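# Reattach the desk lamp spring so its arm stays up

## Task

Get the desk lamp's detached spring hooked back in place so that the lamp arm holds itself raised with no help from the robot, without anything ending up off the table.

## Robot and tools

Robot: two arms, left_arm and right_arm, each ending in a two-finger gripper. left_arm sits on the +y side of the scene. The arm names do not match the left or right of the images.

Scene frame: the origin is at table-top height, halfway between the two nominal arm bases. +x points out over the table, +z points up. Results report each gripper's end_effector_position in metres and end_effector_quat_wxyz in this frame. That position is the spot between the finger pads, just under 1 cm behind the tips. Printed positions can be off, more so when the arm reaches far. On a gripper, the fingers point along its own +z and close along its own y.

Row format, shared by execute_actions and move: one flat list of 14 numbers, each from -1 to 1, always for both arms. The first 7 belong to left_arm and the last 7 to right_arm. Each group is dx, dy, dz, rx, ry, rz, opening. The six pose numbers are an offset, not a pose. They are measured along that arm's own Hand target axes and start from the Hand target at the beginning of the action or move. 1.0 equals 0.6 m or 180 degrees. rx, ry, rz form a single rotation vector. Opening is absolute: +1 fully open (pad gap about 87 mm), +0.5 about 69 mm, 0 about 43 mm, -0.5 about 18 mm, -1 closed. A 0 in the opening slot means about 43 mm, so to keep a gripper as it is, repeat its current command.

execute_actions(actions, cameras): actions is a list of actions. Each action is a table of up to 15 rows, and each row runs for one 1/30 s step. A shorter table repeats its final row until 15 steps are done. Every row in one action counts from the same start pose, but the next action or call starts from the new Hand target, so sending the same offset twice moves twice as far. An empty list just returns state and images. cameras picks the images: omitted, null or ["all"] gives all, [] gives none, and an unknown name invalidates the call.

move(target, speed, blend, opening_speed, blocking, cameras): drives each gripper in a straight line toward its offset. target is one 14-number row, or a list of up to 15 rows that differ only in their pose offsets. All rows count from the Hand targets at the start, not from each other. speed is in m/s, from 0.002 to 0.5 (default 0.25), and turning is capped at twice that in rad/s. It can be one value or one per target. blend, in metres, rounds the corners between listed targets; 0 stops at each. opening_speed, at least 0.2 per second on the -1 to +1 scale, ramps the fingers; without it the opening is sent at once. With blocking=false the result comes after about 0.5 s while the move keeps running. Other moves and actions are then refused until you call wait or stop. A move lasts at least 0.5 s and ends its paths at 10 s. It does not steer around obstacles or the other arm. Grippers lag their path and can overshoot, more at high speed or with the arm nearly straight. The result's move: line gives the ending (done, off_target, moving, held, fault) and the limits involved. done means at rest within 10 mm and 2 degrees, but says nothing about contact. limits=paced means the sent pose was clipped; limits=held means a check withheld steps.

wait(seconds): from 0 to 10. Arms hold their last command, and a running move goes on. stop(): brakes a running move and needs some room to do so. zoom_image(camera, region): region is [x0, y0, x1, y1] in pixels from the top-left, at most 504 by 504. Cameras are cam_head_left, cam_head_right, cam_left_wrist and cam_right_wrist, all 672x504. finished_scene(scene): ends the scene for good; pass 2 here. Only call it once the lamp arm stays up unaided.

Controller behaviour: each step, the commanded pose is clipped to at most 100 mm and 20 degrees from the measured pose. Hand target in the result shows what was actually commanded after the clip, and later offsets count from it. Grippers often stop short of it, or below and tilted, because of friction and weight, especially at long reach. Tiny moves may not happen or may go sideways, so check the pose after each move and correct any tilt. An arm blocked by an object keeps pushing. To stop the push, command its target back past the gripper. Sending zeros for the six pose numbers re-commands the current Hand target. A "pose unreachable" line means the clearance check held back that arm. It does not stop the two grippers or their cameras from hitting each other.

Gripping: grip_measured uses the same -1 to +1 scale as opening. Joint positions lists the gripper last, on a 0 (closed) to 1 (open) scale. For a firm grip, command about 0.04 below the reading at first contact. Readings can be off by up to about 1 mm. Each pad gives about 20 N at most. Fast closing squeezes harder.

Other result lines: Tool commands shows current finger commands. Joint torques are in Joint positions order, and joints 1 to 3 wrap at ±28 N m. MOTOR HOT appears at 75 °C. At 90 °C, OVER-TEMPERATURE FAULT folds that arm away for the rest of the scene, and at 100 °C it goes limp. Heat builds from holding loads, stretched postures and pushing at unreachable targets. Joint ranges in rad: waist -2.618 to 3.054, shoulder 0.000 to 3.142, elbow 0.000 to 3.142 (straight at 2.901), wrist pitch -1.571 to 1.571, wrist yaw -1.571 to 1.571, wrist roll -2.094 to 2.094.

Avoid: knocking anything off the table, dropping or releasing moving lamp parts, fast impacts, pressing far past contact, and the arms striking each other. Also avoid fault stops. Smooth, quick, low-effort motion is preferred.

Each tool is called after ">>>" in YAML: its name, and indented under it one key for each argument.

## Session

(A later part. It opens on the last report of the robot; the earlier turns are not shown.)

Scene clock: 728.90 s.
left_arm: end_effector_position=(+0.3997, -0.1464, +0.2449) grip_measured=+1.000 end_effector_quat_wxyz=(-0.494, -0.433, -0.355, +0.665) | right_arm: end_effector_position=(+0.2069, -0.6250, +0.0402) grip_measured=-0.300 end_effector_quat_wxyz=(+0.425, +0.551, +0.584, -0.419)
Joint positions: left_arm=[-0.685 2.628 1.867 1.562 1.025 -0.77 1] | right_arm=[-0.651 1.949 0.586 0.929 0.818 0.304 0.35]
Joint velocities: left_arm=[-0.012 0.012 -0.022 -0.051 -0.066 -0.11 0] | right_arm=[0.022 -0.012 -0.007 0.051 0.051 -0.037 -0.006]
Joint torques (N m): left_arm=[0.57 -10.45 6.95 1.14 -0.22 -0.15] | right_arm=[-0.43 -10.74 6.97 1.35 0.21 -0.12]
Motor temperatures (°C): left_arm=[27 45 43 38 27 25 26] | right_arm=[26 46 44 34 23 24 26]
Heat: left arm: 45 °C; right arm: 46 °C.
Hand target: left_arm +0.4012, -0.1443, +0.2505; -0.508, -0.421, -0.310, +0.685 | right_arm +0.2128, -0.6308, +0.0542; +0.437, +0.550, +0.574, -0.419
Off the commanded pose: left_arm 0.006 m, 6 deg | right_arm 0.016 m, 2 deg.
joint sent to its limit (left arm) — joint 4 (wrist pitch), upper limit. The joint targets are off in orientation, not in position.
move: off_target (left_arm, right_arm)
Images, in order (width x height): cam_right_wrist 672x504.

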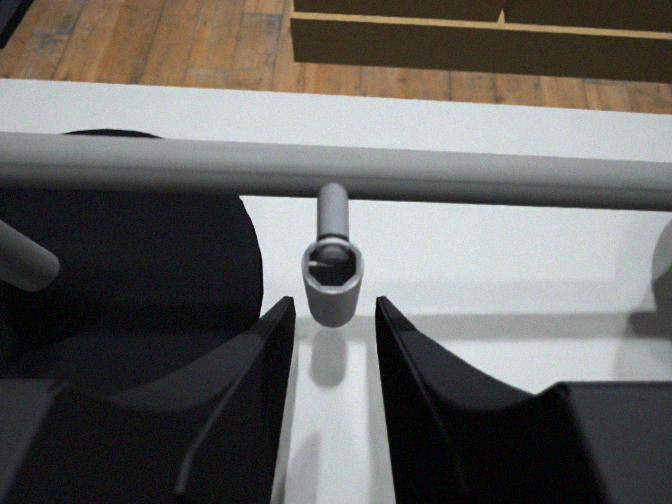

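>>> move:
  target: [0,0,0,0,0,0,1, -0.016,0,-0.004,0,0,0,-0.3]
  speed: 0.08
  cameras: ["cam_right_wrist"]

Scene clock: 733.07 s.
left_arm: end_effector_position=(+0.3996, -0.1464, +0.2449) grip_measured=+1.000 end_effector_quat_wxyz=(-0.493, -0.433, -0.355, +0.665) | right_arm: end_effector_position=(+0.2056, -0.6239, +0.0479) grip_measured=-0.300 end_effector_quat_wxyz=(+0.423, +0.550, +0.585, -0.419)
Joint positions: left_arm=[-0.685 2.628 1.867 1.562 1.025 -0.771 1] | right_arm=[-0.651 1.907 0.586 0.881 0.818 0.304 0.35]
Joint velocities: left_arm=[-0.002 -0.007 -0.002 -0.051 -0.007 -0.007 0] | right_arm=[0.002 0.017 -0.002 -0.022 -0.051 -0.051 -0.001]
Joint torques (N m): left_arm=[0.55 -10.47 6.95 1.14 -0.23 -0.16] | right_arm=[-0.49 -10.61 7.82 1.32 0.2 -0.13]
Motor temperatures (°C): left_arm=[27 46 44 37 27 25 26] | right_arm=[26 46 44 34 23 24 26]
Heat: left arm: 46 °C; right arm: 46 °C.
Hand target: left_arm +0.4011, -0.1443, +0.2505; -0.508, -0.421, -0.310, +0.685 | right_arm +0.2127, -0.6311, +0.0638; +0.437, +0.550, +0.575, -0.419
Off the commanded pose: left_arm 0.006 m, 6 deg | right_arm 0.019 m, 2 deg.
joint sent to its limit (left arm) — joint 4 (wrist pitch), upper limit. The joint targets are off in orientation, not in position.
move: off_target (left_arm, right_arm)
Images, in order (width x height): cam_right_wrist 672x504.

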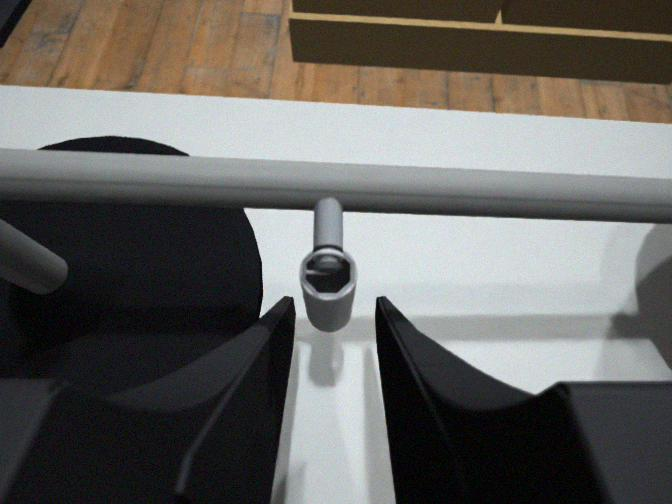

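>>> move:
  target: [0,0,0,0,0,0,1, 0.002,0.004,-0.012,0,0,0,-0.3]
  speed: 0.08
  cameras: ["cam_right_wrist"]

Scene clock: 738.27 s.
left_arm: end_effector_position=(+0.3996, -0.1464, +0.2449) grip_measured=+1.000 end_effector_quat_wxyz=(-0.493, -0.433, -0.355, +0.665) | right_arm: end_effector_position=(+0.2078, -0.6207, +0.0507) grip_measured=-0.300 end_effector_quat_wxyz=(+0.423, +0.548, +0.586, -0.421)
Joint positions: left_arm=[-0.685 2.628 1.867 1.562 1.025 -0.771 1] | right_arm=[-0.637 1.895 0.586 0.868 0.831 0.304 0.35]
Joint velocities: left_arm=[0.002 0.012 -0.027 -0.037 0.022 -0.051 0] | right_arm=[-0.012 -0.017 0.007 -0.081 0.007 -0.022 -0.001]
Joint torques (N m): left_arm=[0.55 -10.47 6.97 1.14 -0.23 -0.16] | right_arm=[0.34 -10.62 6.95 1.37 0.29 0.02]
Motor temperatures (°C): left_arm=[27 47 44 37 27 25 26] | right_arm=[26 48 44 34 23 23 26]
Heat: left arm: 47 °C; right arm: 48 °C.
Hand target: left_arm +0.4011, -0.1443, +0.2505; -0.508, -0.421, -0.310, +0.685 | right_arm +0.2148, -0.6238, +0.0647; +0.437, +0.550, +0.574, -0.419
Off the commanded pose: left_arm 0.006 m, 6 deg | right_arm 0.016 m, 2 deg.
joint sent to its limit (left arm) — joint 4 (wrist pitch), upper limit. The joint targets are off in orientation, not in position.
move: off_target (left_arm, right_arm)
Images, in order (width x height): cam_right_wrist 672x504.

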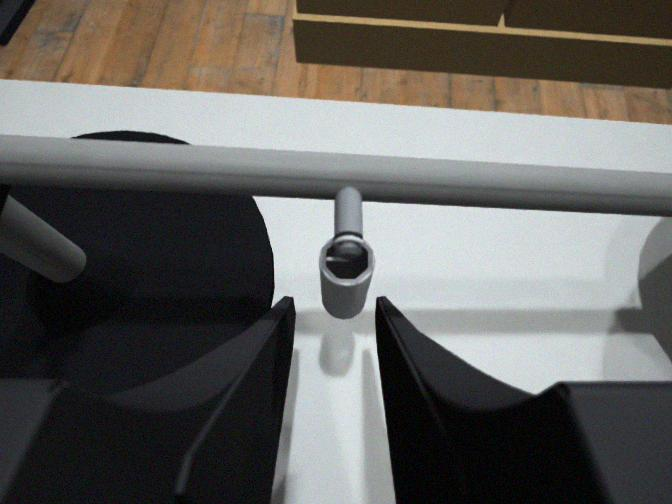

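>>> move:
  target: [0,0,0,0,0,0,1, 0,0,0,0,0,0,-0.75]
  opening_speed: 0.6
  cameras: ["cam_right_wrist"]

>>> zoom_image:
  camera: "cam_right_wrist"
  region: [266, 160, 406, 380]

Scene clock: 743.97 s.
left_arm: end_effector_position=(+0.3996, -0.1464, +0.2449) grip_measured=+1.000 end_effector_quat_wxyz=(-0.493, -0.433, -0.355, +0.665) | right_arm: end_effector_position=(+0.2075, -0.6207, +0.0507) grip_measured=-0.644 end_effector_quat_wxyz=(+0.422, +0.548, +0.586, -0.422)
Joint positions: left_arm=[-0.685 2.628 1.867 1.562 1.025 -0.771 1] | right_arm=[-0.637 1.895 0.586 0.867 0.833 0.304 0.178]
Joint velocities: left_arm=[0.007 -0.007 0.007 0.022 0.037 0.007 0] | right_arm=[-0.007 -0.002 0.002 0.007 0.022 -0.051 0.008]
Joint torques (N m): left_arm=[0.55 -10.47 6.95 1.14 -0.23 -0.16] | right_arm=[0.32 -10.62 6.94 1.36 0.28 0.03]
Motor temperatures (°C): left_arm=[27 48 44 37 27 25 26] | right_arm=[26 49 44 33 23 23 26]
Heat: left arm: 48 °C; right arm: 49 °C.
Hand target: left_arm +0.4011, -0.1443, +0.2505; -0.508, -0.421, -0.310, +0.685 | right_arm +0.2147, -0.6238, +0.0647; +0.438, +0.550, +0.574, -0.420
Off the commanded pose: left_arm 0.006 m, 6 deg | right_arm 0.016 m, 2 deg.
joint sent to its limit (left arm) — joint 4 (wrist pitch), upper limit. The joint targets are off in orientation, not in position.
move: off_target (left_arm, right_arm)
Images, in order (width x height): cam_right_wrist 672x504.

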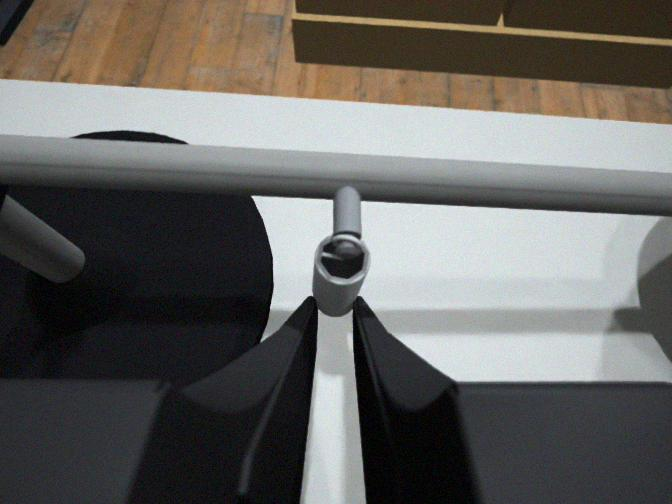

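Scaled by 2.291 from the camera's 672x504 image, which has a finer 960x720 frame.

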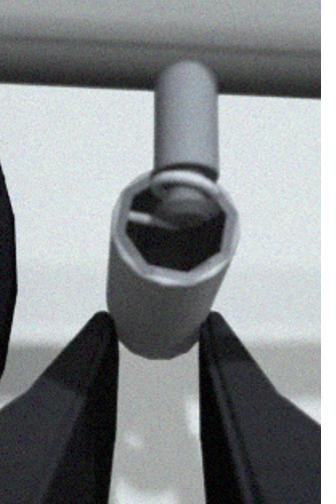

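>>> move:
  target:
    - [0,0,0,0,0,0,1, -0.0110,0.0350,-0.0015,-0.0439,-0.0070,0.1607,-0.75]
    - [0,0,0,0,0,0,1, -0.0390,0.0637,-0.0078,-0.0878,-0.0141,0.3213,-0.75]
  speed: 0.2
  blend: 0.005
  cameras: ["cam_left_wrist", "cam_right_wrist"]

Scene clock: 832.37 s.
left_arm: end_effector_position=(+0.3996, -0.1464, +0.2449) grip_measured=+1.000 end_effector_quat_wxyz=(-0.493, -0.433, -0.355, +0.665) | right_arm: end_effector_position=(+0.2497, -0.6246, +0.0847) grip_measured=-0.644 end_effector_quat_wxyz=(+0.656, +0.692, +0.282, -0.104)
Joint positions: left_arm=[-0.685 2.628 1.867 1.562 1.025 -0.771 1] | right_arm=[-0.701 2.02 0.464 1.411 0.619 1.111 0.178]
Joint velocities: left_arm=[-0.007 0.007 0.017 0.081 -0.022 0.037 0] | right_arm=[-0.002 -0.002 0.007 0.022 -0.007 -0.051 -0.005]
Joint torques (N m): left_arm=[0.55 -10.45 6.95 1.14 -0.23 -0.15] | right_arm=[-0.47 -7.1 3.45 1.86 -0.19 0.05]
Motor temperatures (°C): left_arm=[27 57 45 33 27 25 26] | right_arm=[26 54 43 33 23 23 27]
Heat: left arm: 57 °C; right arm: 54 °C.
Hand target: left_arm +0.4012, -0.1443, +0.2505; -0.508, -0.420, -0.310, +0.685 | right_arm +0.2531, -0.6237, +0.0890; +0.665, +0.688, +0.277, -0.088
Off the commanded pose: left_arm 0.006 m, 6 deg | right_arm 0.005 m, 2 deg.
joint sent to its limit (left arm) — joint 4 (wrist pitch), upper limit. The joint targets are off in orientation, not in position.
move: off_target (left_arm)
Images, in order (width x height): cam_left_wrist 672x504, cam_right_wrist 672x504.

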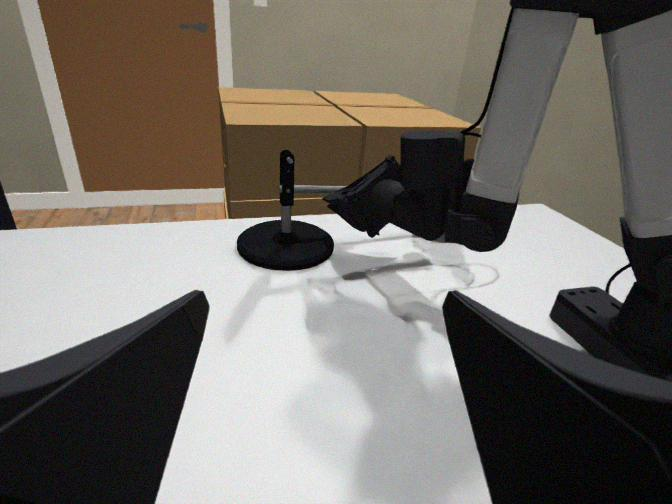

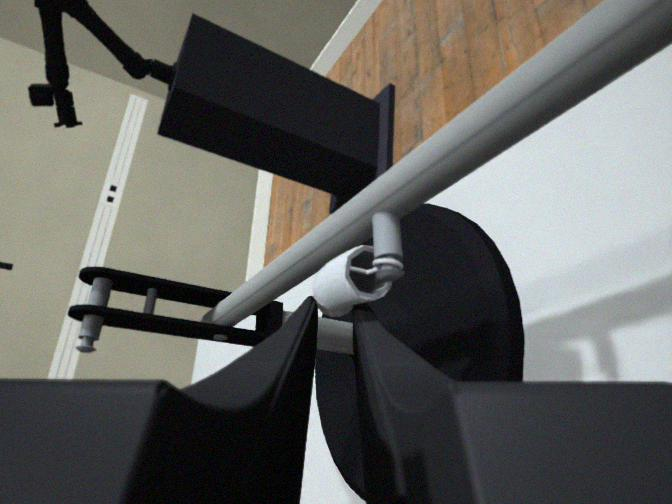

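>>> zoom_image:
  camera: "cam_right_wrist"
  region: [240, 170, 480, 380]

>>> zoom_image:
  camera: "cam_right_wrist"
  region: [50, 230, 330, 380]

>>> zoom_image:
  camera: "cam_left_wrist"
  region: [220, 130, 480, 325]

Scaled by 2.100 from the camera's 672x504 image, which has a finer 960x720 frame.

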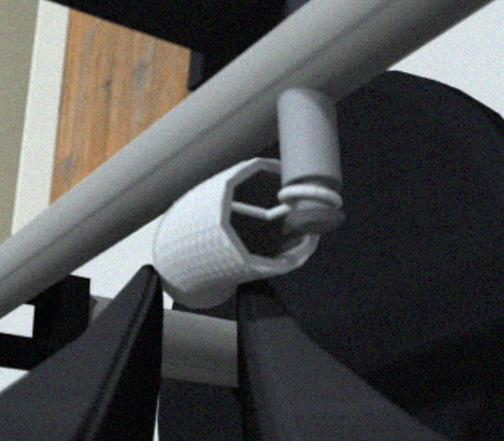

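Scaled by 1.800 from the camera's 672x504 image, which has a finer 960x720 frame.

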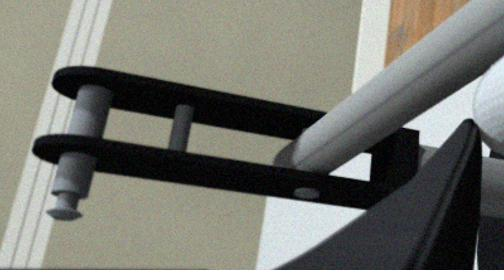

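Scaled by 1.938 from the camera's 672x504 image, which has a finer 960x720 frame.

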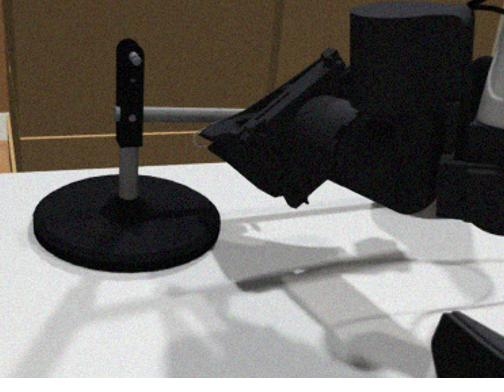

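>>> move:
  target:
    - [0,0,0,0,0,0,1, -0.0100,0.0327,-0.0018,-0.0172,0.0120,0.1455,-0.75]
    - [0,0,0,0,0,0,1, -0.0353,0.0605,-0.0075,-0.0344,0.0241,0.2911,-0.75]
  speed: 0.2
  blend: 0.005
  cameras: ["cam_left_wrist", "cam_right_wrist"]

>>> zoom_image:
  camera: "cam_right_wrist"
  region: [200, 150, 500, 375]

>>> zoom_image:
  camera: "cam_left_wrist"
  region: [220, 130, 480, 325]

Scene clock: 902.90 s.
left_arm: end_effector_position=(+0.3996, -0.1464, +0.2448) grip_measured=+1.000 end_effector_quat_wxyz=(-0.493, -0.434, -0.355, +0.665) | right_arm: end_effector_position=(+0.2478, -0.6235, +0.1121) grip_measured=-0.645 end_effector_quat_wxyz=(+0.632, +0.744, -0.020, +0.217)
Joint positions: left_arm=[-0.685 2.628 1.867 1.562 1.026 -0.771 1] | right_arm=[-0.752 2.075 0.417 1.536 0.494 1.986 0.178]
Joint velocities: left_arm=[0.002 0.002 0.002 -0.037 -0.007 -0.007 0] | right_arm=[-0.007 -0.002 -0.002 -0.037 -0.022 0.022 -0.008]
Joint torques (N m): left_arm=[0.57 -10.45 6.95 1.14 -0.23 -0.16] | right_arm=[-0.13 -9.03 4.01 2.02 -0.13 0.01]
Motor temperatures (°C): left_arm=[27 60 45 31 27 25 26] | right_arm=[26 46 40 36 23 23 27]
Heat: left arm: 60 °C; right arm: 46 °C.
Hand target: left_arm +0.4011, -0.1443, +0.2505; -0.508, -0.421, -0.310, +0.685 | right_arm +0.2525, -0.6235, +0.1312; +0.660, +0.707, -0.027, +0.254
Off the commanded pose: left_arm 0.006 m, 6 deg | right_arm 0.020 m, 7 deg.
joint sent to its limit (left arm) — joint 4 (wrist pitch), upper limit. The joint targets are off in orientation, not in position.
joint sent to its limit (right arm) — joint 4 (wrist pitch), upper limit. The joint targets are off in orientation, not in position.
move: off_target (left_arm, right_arm)
Images, in order (width x height): cam_left_wrist 672x504, cam_right_wrist 672x504.

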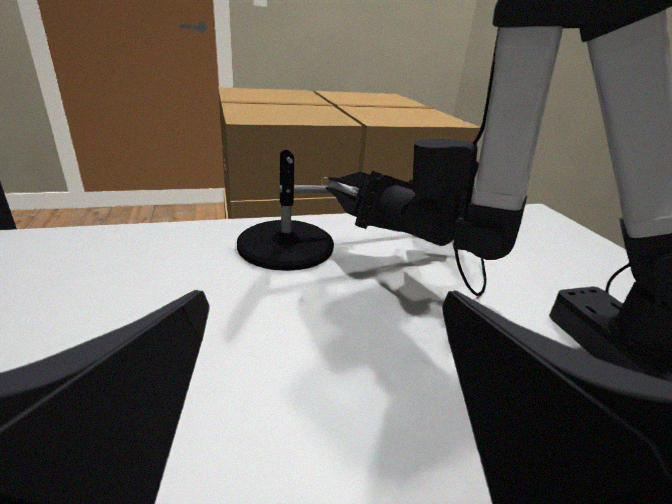

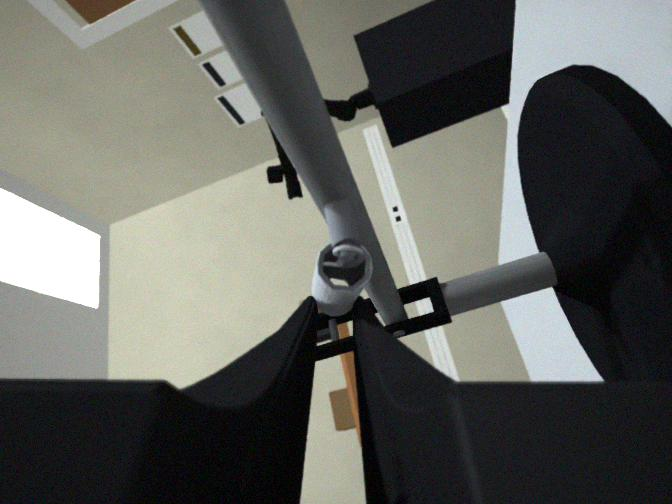

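Scaled by 1.680 from the camera's 672x504 image, which has a finer 960x720 frame.

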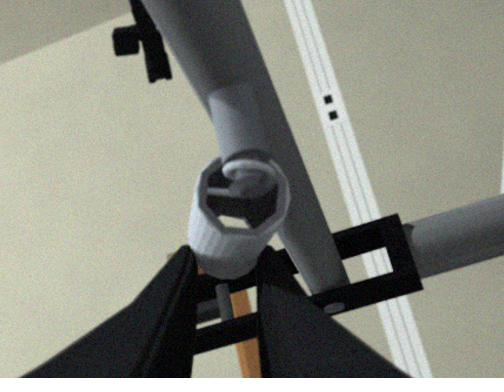

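Scaled by 1.938 from the camera's 672x504 image, which has a finer 960x720 frame.

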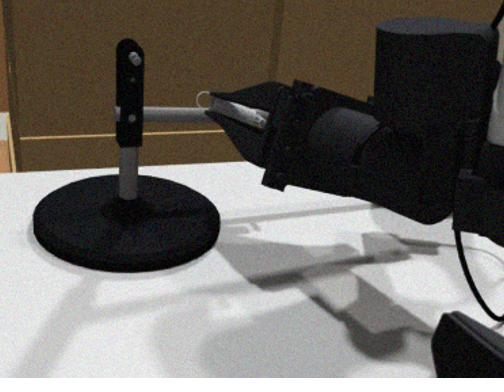

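>>> move:
  target: [0,0,0,0,0,0,1, 0.0492,-0.0005,0.0013,0,0,0,-0.75]
  speed: 0.06
  cameras: ["cam_left_wrist", "cam_right_wrist"]

>>> zoom_image:
  camera: "cam_left_wrist"
  region: [220, 130, 480, 325]

Scene clock: 928.87 s.
left_arm: end_effector_position=(+0.3996, -0.1464, +0.2448) grip_measured=+1.000 end_effector_quat_wxyz=(-0.493, -0.434, -0.355, +0.665) | right_arm: end_effector_position=(+0.2732, -0.6147, +0.1324) grip_measured=-0.750 end_effector_quat_wxyz=(+0.649, +0.721, -0.026, +0.240)
Joint positions: left_arm=[-0.685 2.628 1.867 1.562 1.026 -0.771 1] | right_arm=[-0.672 2.075 0.466 1.56 0.563 1.987 0.125]
Joint velocities: left_arm=[0.002 0.002 0.002 0.051 0.051 -0.007 0] | right_arm=[0.007 0.012 -0.002 -0.022 0.022 -0.066 -0.028]
Joint torques (N m): left_arm=[0.57 -10.45 6.97 1.14 -0.23 -0.16] | right_arm=[0.06 -8.12 5.16 1.74 -0.01 -0.17]
Motor temperatures (°C): left_arm=[27 61 46 31 27 25 26] | right_arm=[26 49 40 38 23 23 27]
Heat: left arm: 61 °C; right arm: 49 °C.
Hand target: left_arm +0.4011, -0.1443, +0.2505; -0.508, -0.421, -0.310, +0.685 | right_arm +0.2782, -0.6155, +0.1427; +0.660, +0.706, -0.027, +0.254
Off the commanded pose: left_arm 0.006 m, 6 deg | right_arm 0.012 m, 3 deg.
joint sent to its limit (left arm) — joint 4 (wrist pitch), upper limit. The joint targets are off in orientation, not in position.
joint sent to its limit (right arm) — joint 4 (wrist pitch), upper limit. The joint targets still meet the commanded pose.
move: off_target (left_arm, right_arm)
Images, in order (width x height): cam_left_wrist 672x504, cam_right_wrist 672x504.

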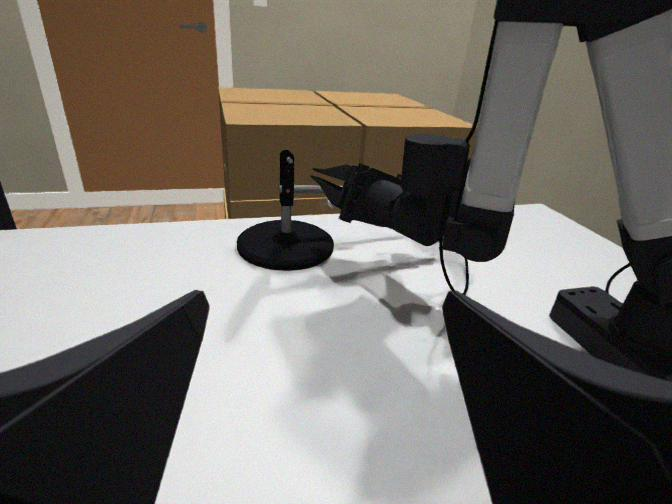

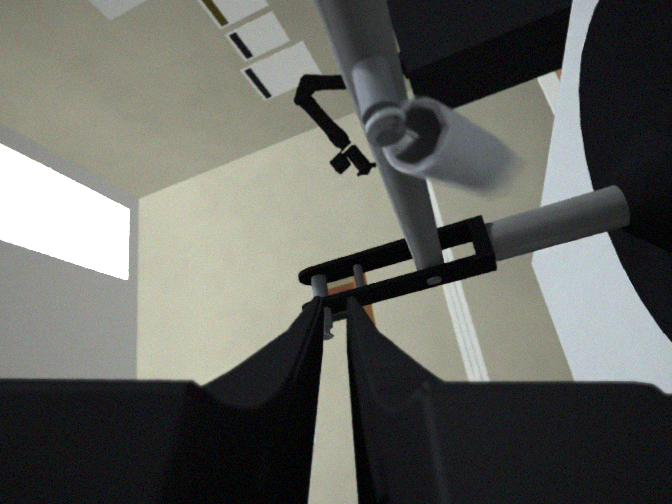

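Scaled by 1.938 from the camera's 672x504 image, which has a finer 960x720 frame.

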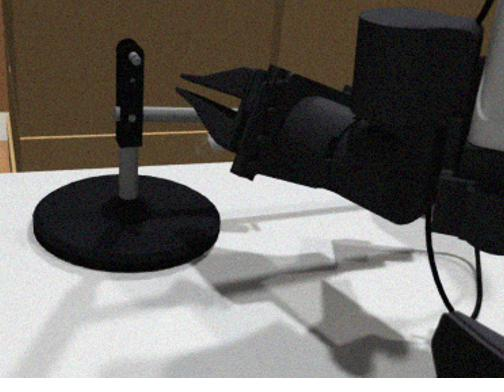

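>>> wait:
  seconds: 0.2
  cameras: ["cam_right_wrist", "cam_left_wrist"]

>>> zoom_image:
  camera: "cam_right_wrist"
  region: [270, 20, 570, 350]

>>> zoom_image:
  camera: "cam_left_wrist"
  region: [260, 130, 400, 260]

Scene clock: 981.83 s.
left_arm: end_effector_position=(+0.3996, -0.1464, +0.2448) grip_measured=+1.000 end_effector_quat_wxyz=(-0.493, -0.434, -0.355, +0.665) | right_arm: end_effector_position=(+0.2733, -0.6147, +0.1325) grip_measured=-0.750 end_effector_quat_wxyz=(+0.649, +0.721, -0.025, +0.240)
Joint positions: left_arm=[-0.685 2.628 1.867 1.562 1.026 -0.771 1] | right_arm=[-0.672 2.075 0.466 1.561 0.562 1.987 0.125]
Joint velocities: left_arm=[-0.012 -0.007 0.002 0.051 0.022 -0.081 0] | right_arm=[0.017 0.017 -0.007 0.007 -0.11 -0.022 0.009]
Joint torques (N m): left_arm=[0.55 -10.47 6.95 1.14 -0.23 -0.15] | right_arm=[0.06 -8.12 5.15 1.75 -0.02 -0.17]
Motor temperatures (°C): left_arm=[27 63 46 30 27 25 26] | right_arm=[26 48 40 36 23 23 26]
Heat: left arm: 63 °C; right arm: 48 °C.
Hand target: left_arm +0.4012, -0.1443, +0.2505; -0.508, -0.421, -0.310, +0.685 | right_arm +0.2782, -0.6155, +0.1427; +0.660, +0.706, -0.027, +0.254
Tool commands: left_gripper/opening=+1.0 right_gripper/opening=-0.75
Off the commanded pose: left_arm 0.006 m, 6 deg | right_arm 0.011 m, 3 deg.
wait: 0.20 s; at rest from the start
Images, in order (width x height): cam_left_wrist 672x504, cam_right_wrist 672x504.

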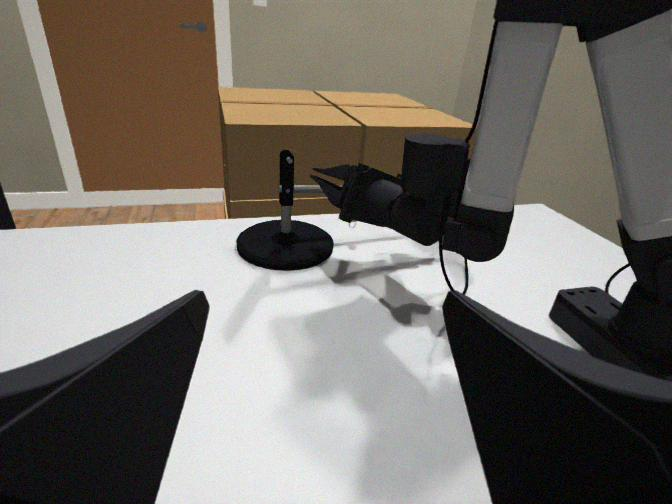

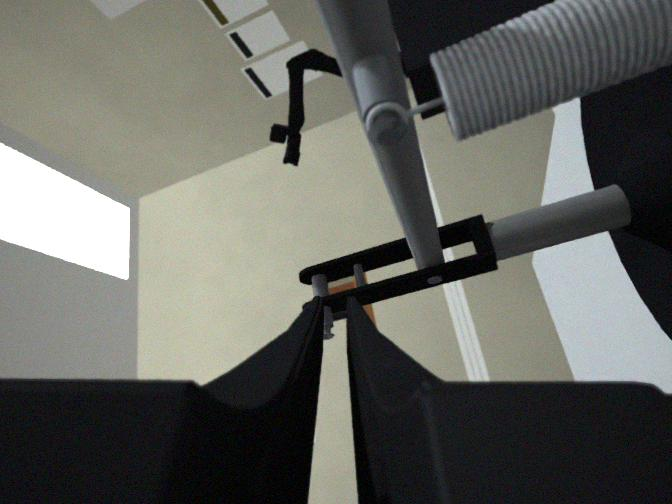

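Scaled by 1.527 from the camera's 672x504 image, which has a finer 960x720 frame.

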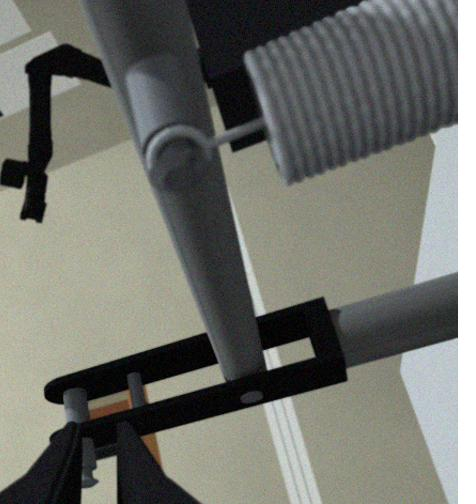

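Scaled by 3.600 from the camera's 672x504 image, which has a finer 960x720 frame.

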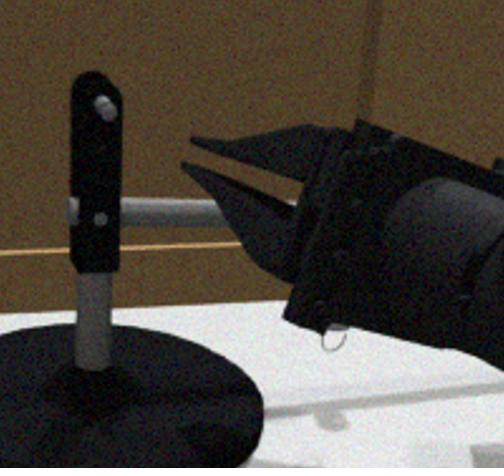

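>>> move:
  target: [0,0,0,0,0,0,1, 0,0,-0.0833,0,0,0,-0.75]
  speed: 0.2
  cameras: []

>>> move:
  target: [0,0,0,0,0,0,1, -0.1263,-0.0978,-0.0179,0.1411,-0.0347,-0.6081,0]
  speed: 0.5
  cameras: ["cam_left_wrist", "cam_right_wrist"]

>>> zoom_image:
  camera: "cam_left_wrist"
  region: [260, 130, 400, 260]

Scene clock: 1040.73 s.
left_arm: end_effector_position=(+0.3995, -0.1464, +0.2448) grip_measured=+1.000 end_effector_quat_wxyz=(-0.493, -0.434, -0.355, +0.665) | right_arm: end_effector_position=(+0.2622, -0.5714, +0.1315) grip_measured=-0.750 end_effector_quat_wxyz=(+0.640, +0.733, -0.017, +0.231)
Joint positions: left_arm=[-0.685 2.628 1.867 1.562 1.026 -0.771 1] | right_arm=[-0.563 1.978 0.321 1.562 0.666 2 0.125]
Joint velocities: left_arm=[0.017 -0.007 0.002 0.007 0.051 -0.066 0] | right_arm=[0.007 0.007 -0.007 0.007 0.022 0.007 0.013]
Joint torques (N m): left_arm=[0.54 -10.45 6.95 1.14 -0.23 -0.16] | right_arm=[0.43 -9.14 2.36 1.7 0.14 0.01]
Motor temperatures (°C): left_arm=[27 64 46 30 27 25 26] | right_arm=[26 48 39 36 23 24 26]
Heat: left arm: 64 °C; right arm: 48 °C.
Hand target: left_arm +0.4011, -0.1443, +0.2504; -0.508, -0.421, -0.310, +0.685 | right_arm +0.2614, -0.5686, +0.1429; +0.661, +0.706, -0.026, +0.254
Off the commanded pose: left_arm 0.006 m, 6 deg | right_arm 0.012 m, 5 deg.
joint sent to its limit (left arm) — joint 4 (wrist pitch), upper limit. The joint targets are off in orientation, not in position.
joint sent to its limit (right arm) — joint 4 (wrist pitch), upper limit. The joint targets are off in orientation, not in position.
move: off_target (left_arm, right_arm)
No camera images: "cameras" was empty.

Scene clock: 1043.67 s.
left_arm: end_effector_position=(+0.3995, -0.1464, +0.2448) grip_measured=+1.000 end_effector_quat_wxyz=(-0.493, -0.434, -0.355, +0.665) | right_arm: end_effector_position=(+0.2067, -0.5714, +0.0539) grip_measured=+0.000 end_effector_quat_wxyz=(+0.432, +0.550, +0.578, -0.421)
Joint positions: left_arm=[-0.685 2.628 1.867 1.562 1.026 -0.771 1] | right_arm=[-0.489 1.801 0.474 0.826 0.967 0.413 0.5]
Joint velocities: left_arm=[0.002 -0.007 -0.012 -0.007 -0.007 0.022 0] | right_arm=[-0.002 -0.012 0.002 -0.007 0.007 -0.007 0.006]
Joint torques (N m): left_arm=[0.55 -10.47 6.97 1.14 -0.23 -0.15] | right_arm=[0.4 -6.04 7.1 1.45 0.33 -0.15]
Motor temperatures (°C): left_arm=[27 64 46 30 27 25 26] | right_arm=[26 47 39 36 23 24 26]
Heat: left arm: 64 °C; right arm: 47 °C.
Hand target: left_arm +0.4011, -0.1443, +0.2504; -0.508, -0.421, -0.310, +0.685 | right_arm +0.2140, -0.5738, +0.0588; +0.439, +0.547, +0.574, -0.422
Off the commanded pose: left_arm 0.006 m, 6 deg | right_arm 0.009 m, 1 deg.
joint sent to its limit (left arm) — joint 4 (wrist pitch), upper limit. The joint targets are off in orientation, not in position.
move: off_target (left_arm)
Images, in order (width x height): cam_left_wrist 672x504, cam_right_wrist 672x504.

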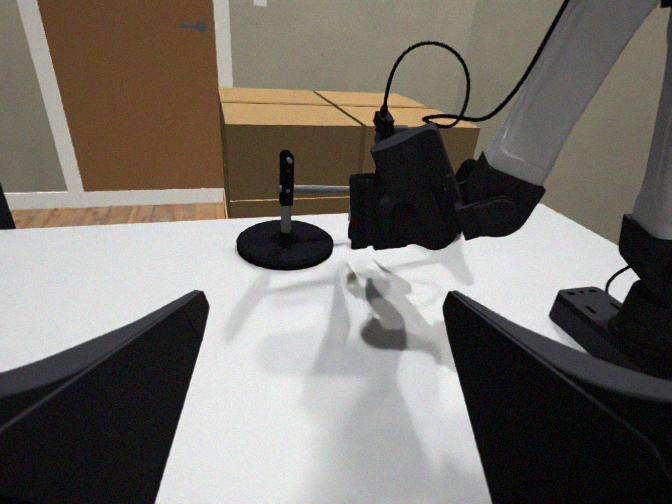

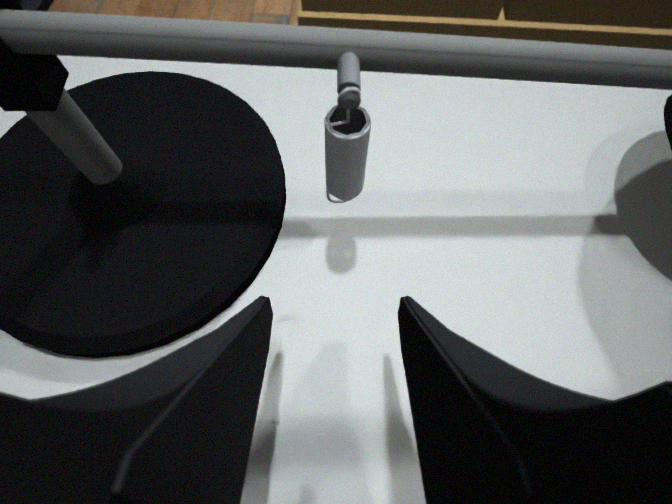

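Scaled by 3.600 from the camera's 672x504 image, which has a finer 960x720 frame.

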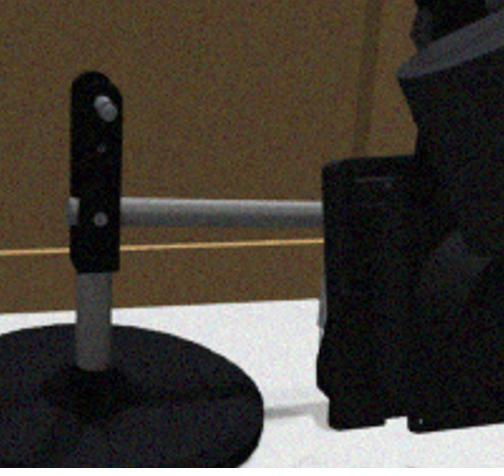

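>>> zoom_image:
  camera: "cam_right_wrist"
  region: [250, 30, 430, 310]

Scaled by 1.800 from the camera's 672x504 image, which has a finer 960x720 frame.

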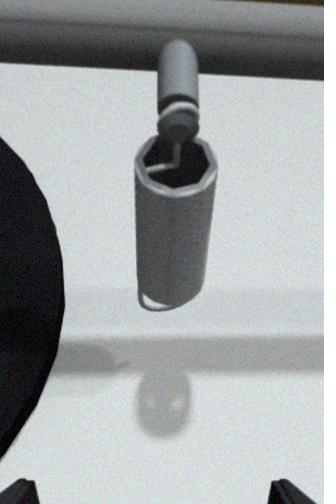

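>>> move:
  target: [0,0,0,0,0,0,1, -0.0373,-0.006,0.0972,0,0,0,0]
  speed: 0.12
  cameras: ["cam_right_wrist"]

>>> zoom_image:
  camera: "cam_right_wrist"
  region: [250, 150, 430, 430]

Scene clock: 1071.53 s.
left_arm: end_effector_position=(+0.3995, -0.1464, +0.2448) grip_measured=+1.000 end_effector_quat_wxyz=(-0.493, -0.434, -0.355, +0.665) | right_arm: end_effector_position=(+0.2076, -0.6281, +0.0575) grip_measured=+0.000 end_effector_quat_wxyz=(+0.426, +0.549, +0.582, -0.421)
Joint positions: left_arm=[-0.685 2.628 1.867 1.562 1.026 -0.771 1] | right_arm=[-0.657 1.883 0.603 0.856 0.816 0.295 0.5]
Joint velocities: left_arm=[-0.007 0.012 0.002 0.007 0.081 0.007 0] | right_arm=[-0.022 0.007 -0.032 0.022 0.007 -0.022 -0.001]
Joint torques (N m): left_arm=[0.55 -10.47 6.97 1.14 -0.23 -0.16] | right_arm=[-0.73 -7.08 7.71 1.66 0.11 -0.15]
Motor temperatures (°C): left_arm=[27 65 46 29 27 25 26] | right_arm=[26 45 40 36 23 24 26]
Heat: left arm: 65 °C; right arm: 45 °C.
Hand target: left_arm +0.4011, -0.1443, +0.2504; -0.508, -0.421, -0.310, +0.685 | right_arm +0.2140, -0.6356, +0.0646; +0.439, +0.548, +0.574, -0.421
Off the commanded pose: left_arm 0.006 m, 6 deg | right_arm 0.013 m, 2 deg.
joint sent to its limit (left arm) — joint 4 (wrist pitch), upper limit. The joint targets are off in orientation, not in position.
move: off_target (left_arm, right_arm)
Images, in order (width x height): cam_right_wrist 672x504.

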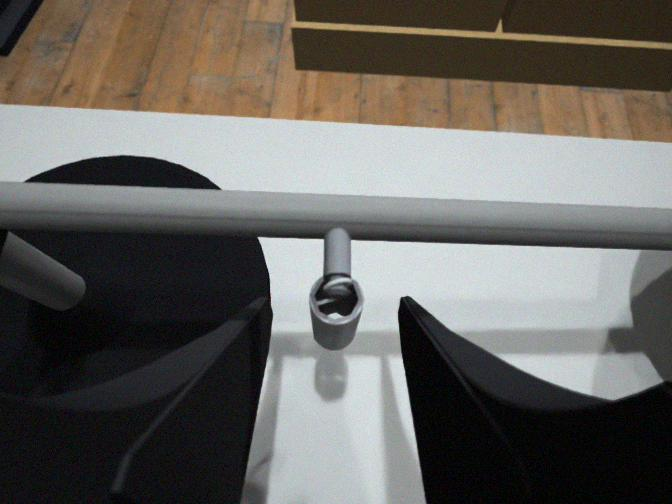

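Scaled by 1.800 from the camera's 672x504 image, which has a finer 960x720 frame.

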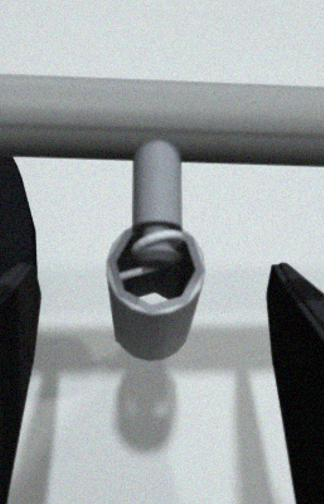

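>>> move:
  target: [0,0,0,0,0,0,1, 0,0,0,0,0,0,-0.8]
  opening_speed: 0.8
  cameras: ["cam_right_wrist"]

>>> zoom_image:
  camera: "cam_right_wrist"
  region: [250, 150, 430, 430]

Scene clock: 1080.00 s.
left_arm: end_effector_position=(+0.3995, -0.1464, +0.2448) grip_measured=+1.000 end_effector_quat_wxyz=(-0.493, -0.434, -0.355, +0.665) | right_arm: end_effector_position=(+0.2078, -0.6281, +0.0575) grip_measured=-0.610 end_effector_quat_wxyz=(+0.427, +0.549, +0.583, -0.421)
Joint positions: left_arm=[-0.685 2.628 1.867 1.562 1.026 -0.771 1] | right_arm=[-0.657 1.883 0.603 0.856 0.815 0.294 0.195]
Joint velocities: left_arm=[-0.012 0.002 -0.022 -0.037 -0.066 0.037 0] | right_arm=[-0.002 -0.017 0.002 0.037 -0.051 -0.066 -0.008]
Joint torques (N m): left_arm=[0.55 -10.44 6.95 1.14 -0.23 -0.16] | right_arm=[-0.72 -7.06 7.72 1.66 0.15 -0.15]
Motor temperatures (°C): left_arm=[27 65 46 29 27 25 26] | right_arm=[26 44 40 37 23 24 26]
Heat: left arm: 65 °C; right arm: 44 °C.
Hand target: left_arm +0.4011, -0.1443, +0.2504; -0.508, -0.421, -0.310, +0.685 | right_arm +0.2140, -0.6356, +0.0646; +0.439, +0.548, +0.574, -0.421
Off the commanded pose: left_arm 0.006 m, 6 deg | right_arm 0.012 m, 2 deg.
joint sent to its limit (left arm) — joint 4 (wrist pitch), upper limit. The joint targets are off in orientation, not in position.
move: off_target (left_arm, right_arm)
Images, in order (width x height): cam_right_wrist 672x504.

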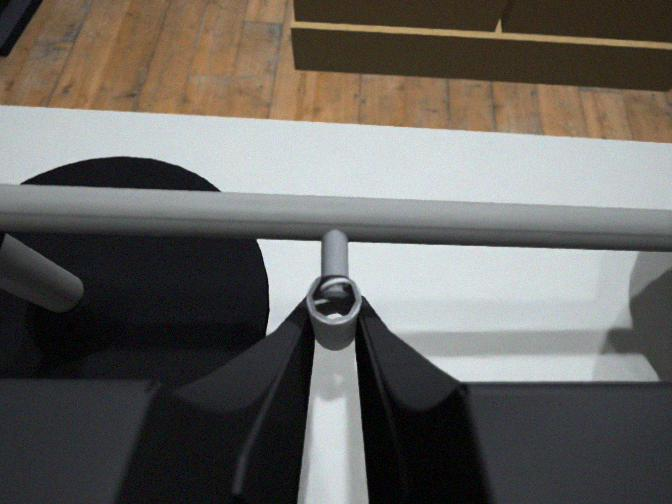

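Scaled by 1.800 from the camera's 672x504 image, which has a finer 960x720 frame.

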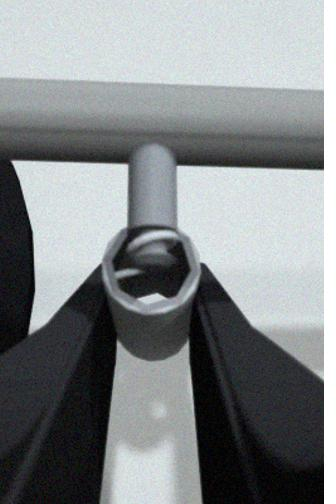

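>>> move:
  target:
    - [0,0,0,0,0,0,1, -0.0153,0.0313,-0.0037,-0.0412,0.0093,0.1825,-0.8]
    - [0,0,0,0,0,0,1, -0.0445,0.0520,-0.0142,-0.0824,0.0187,0.3649,-0.8]
    - [0,0,0,0,0,0,1, -0.0708,0.0565,-0.0227,-0.1099,0.0249,0.4866,-0.8]
    - [0,0,0,0,0,0,1, -0.0958,0.0518,-0.0313,-0.1374,0.0311,0.6082,-0.8]
  speed: 0.25
  blend: 0.004
  cameras: ["cam_left_wrist", "cam_right_wrist"]

>>> zoom_image:
  camera: "cam_right_wrist"
  region: [250, 150, 450, 350]

>>> zoom_image:
  camera: "cam_left_wrist"
  region: [260, 130, 400, 260]

Scene clock: 1112.17 s.
left_arm: end_effector_position=(+0.3995, -0.1464, +0.2448) grip_measured=+1.000 end_effector_quat_wxyz=(-0.493, -0.434, -0.355, +0.665) | right_arm: end_effector_position=(+0.2407, -0.6320, +0.1081) grip_measured=-0.610 end_effector_quat_wxyz=(+0.627, +0.749, -0.020, +0.213)
Joint positions: left_arm=[-0.685 2.628 1.867 1.562 1.026 -0.771 1] | right_arm=[-0.792 2.079 0.423 1.52 0.458 1.986 0.195]
Joint velocities: left_arm=[-0.007 -0.002 0.007 0.066 -0.051 0.095 0] | right_arm=[0.002 0.007 -0.012 0.022 0.007 -0.022 0.008]
Joint torques (N m): left_arm=[0.57 -10.47 6.95 1.14 -0.23 -0.15] | right_arm=[0.59 -7.75 3.77 2.19 0.05 0.07]
Motor temperatures (°C): left_arm=[27 66 46 29 27 25 26] | right_arm=[26 44 41 38 23 23 26]
Heat: left arm: 66 °C; right arm: 44 °C.
Hand target: left_arm +0.4011, -0.1443, +0.2505; -0.508, -0.421, -0.310, +0.685 | right_arm +0.2450, -0.6310, +0.1253; +0.661, +0.708, -0.030, +0.249
Off the commanded pose: left_arm 0.006 m, 6 deg | right_arm 0.017 m, 7 deg.
joint sent to its limit (left arm) — joint 4 (wrist pitch), upper limit. The joint targets are off in orientation, not in position.
joint sent to its limit (right arm) — joint 4 (wrist pitch), upper limit. The joint targets are off in orientation, not in position.
move: off_target (left_arm, right_arm)
Images, in order (width x height): cam_left_wrist 672x504, cam_right_wrist 672x504.

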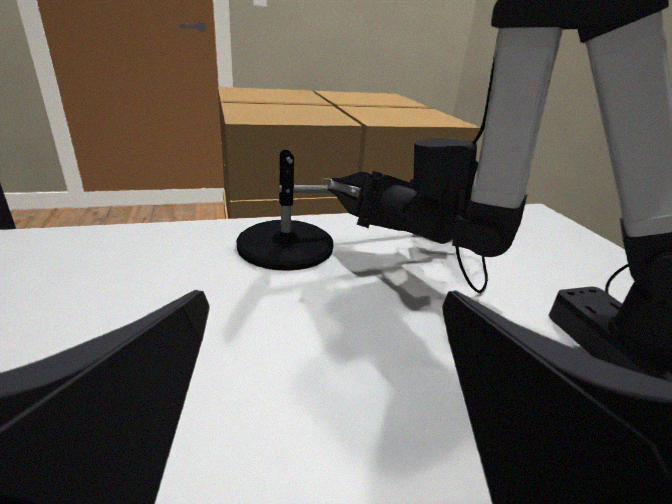

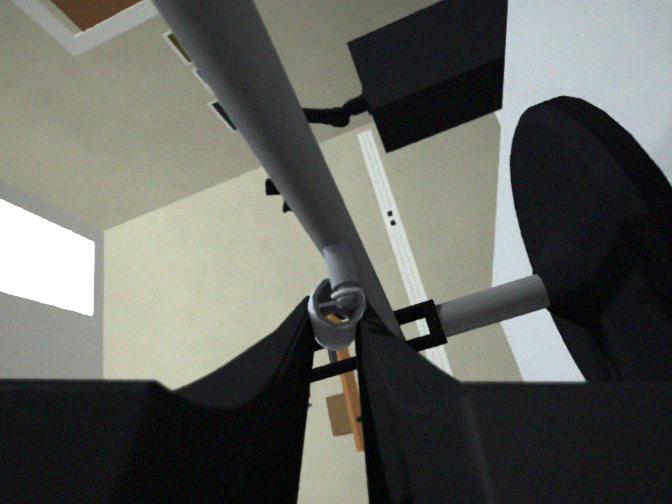

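Scaled by 2.520 from the camera's 672x504 image, which has a finer 960x720 frame.

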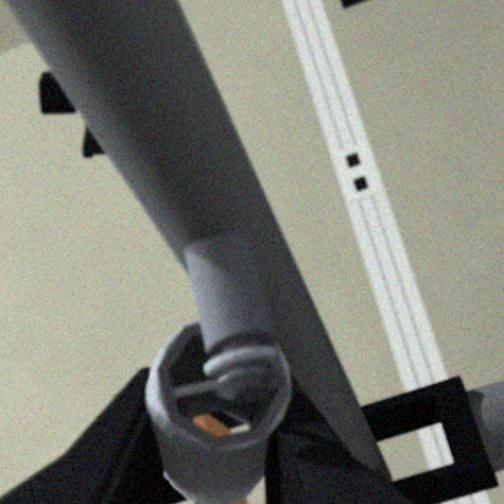

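Scaled by 3.600 from the camera's 672x504 image, which has a finer 960x720 frame.

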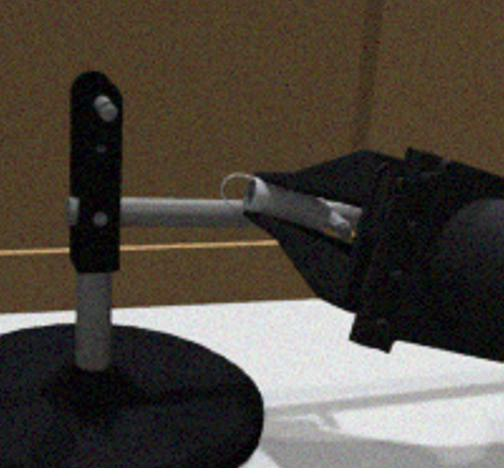

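>>> move:
  target: [0,0,0,0,0,0,1, 0.0392,0.0032,0.0115,0,0,0,-0.8]
  speed: 0.06
  cameras: ["cam_left_wrist", "cam_right_wrist"]

>>> zoom_image:
  camera: "cam_left_wrist"
  region: [260, 130, 400, 260]

Scene clock: 1119.93 s.
left_arm: end_effector_position=(+0.3995, -0.1464, +0.2448) grip_measured=+1.000 end_effector_quat_wxyz=(-0.493, -0.434, -0.355, +0.665) | right_arm: end_effector_position=(+0.2427, -0.6310, +0.1079) grip_measured=-0.610 end_effector_quat_wxyz=(+0.637, +0.745, -0.037, +0.194)
Joint positions: left_arm=[-0.685 2.628 1.867 1.562 1.026 -0.771 1] | right_arm=[-0.749 2.091 0.437 1.521 0.555 1.987 0.195]
Joint velocities: left_arm=[-0.022 -0.012 0.012 -0.007 0.022 0.051 0] | right_arm=[-0.002 -0.012 -0.007 0.022 -0.022 0.051 0.011]
Joint torques (N m): left_arm=[0.55 -10.45 6.95 1.14 -0.23 -0.15] | right_arm=[1.66 -8.13 7.8 2.15 -0.43 -0.13]
Motor temperatures (°C): left_arm=[27 66 46 29 27 25 26] | right_arm=[26 44 40 38 23 23 27]
Heat: left arm: 66 °C; right arm: 44 °C.
Hand target: left_arm +0.4011, -0.1443, +0.2505; -0.508, -0.421, -0.310, +0.685 | right_arm +0.2669, -0.6310, +0.1365; +0.661, +0.708, -0.031, +0.249
Off the commanded pose: left_arm 0.006 m, 6 deg | right_arm 0.037 m, 8 deg.
joint sent to its limit (left arm) — joint 4 (wrist pitch), upper limit. The joint targets are off in orientation, not in position.
joint sent to its limit (right arm) — joint 4 (wrist pitch), upper limit. The joint targets still meet the commanded pose.
move: off_target (left_arm, right_arm)
Images, in order (width x height): cam_left_wrist 672x504, cam_right_wrist 672x504.

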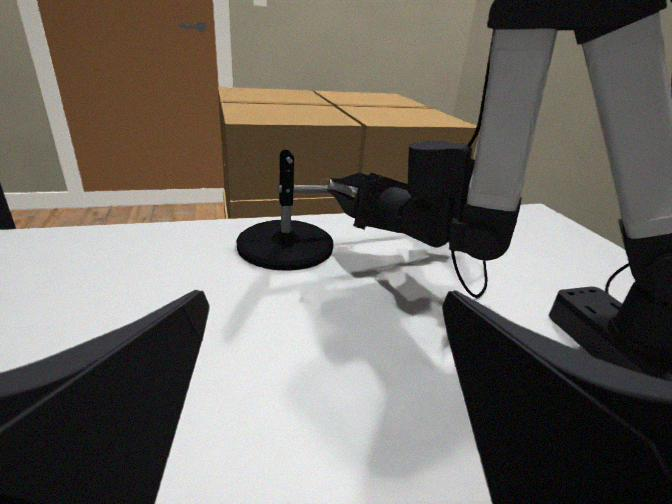

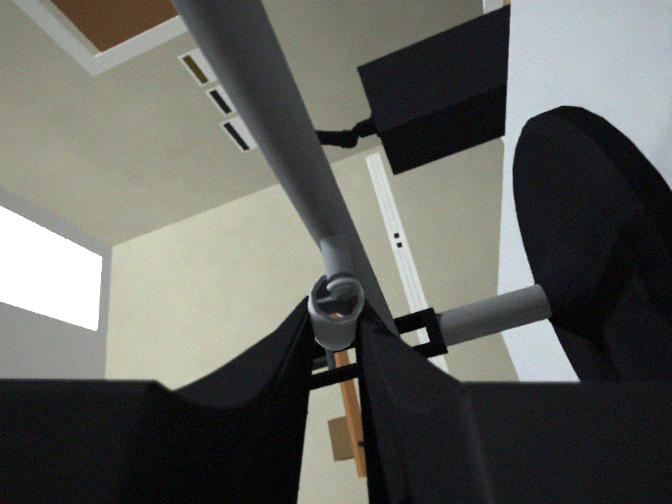

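Scaled by 3.600 from the camera's 672x504 image, which has a finer 960x720 frame.

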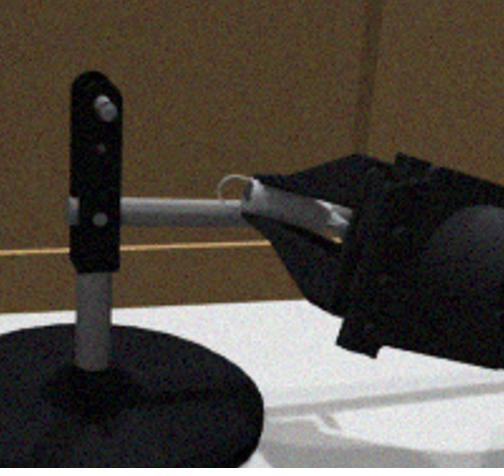

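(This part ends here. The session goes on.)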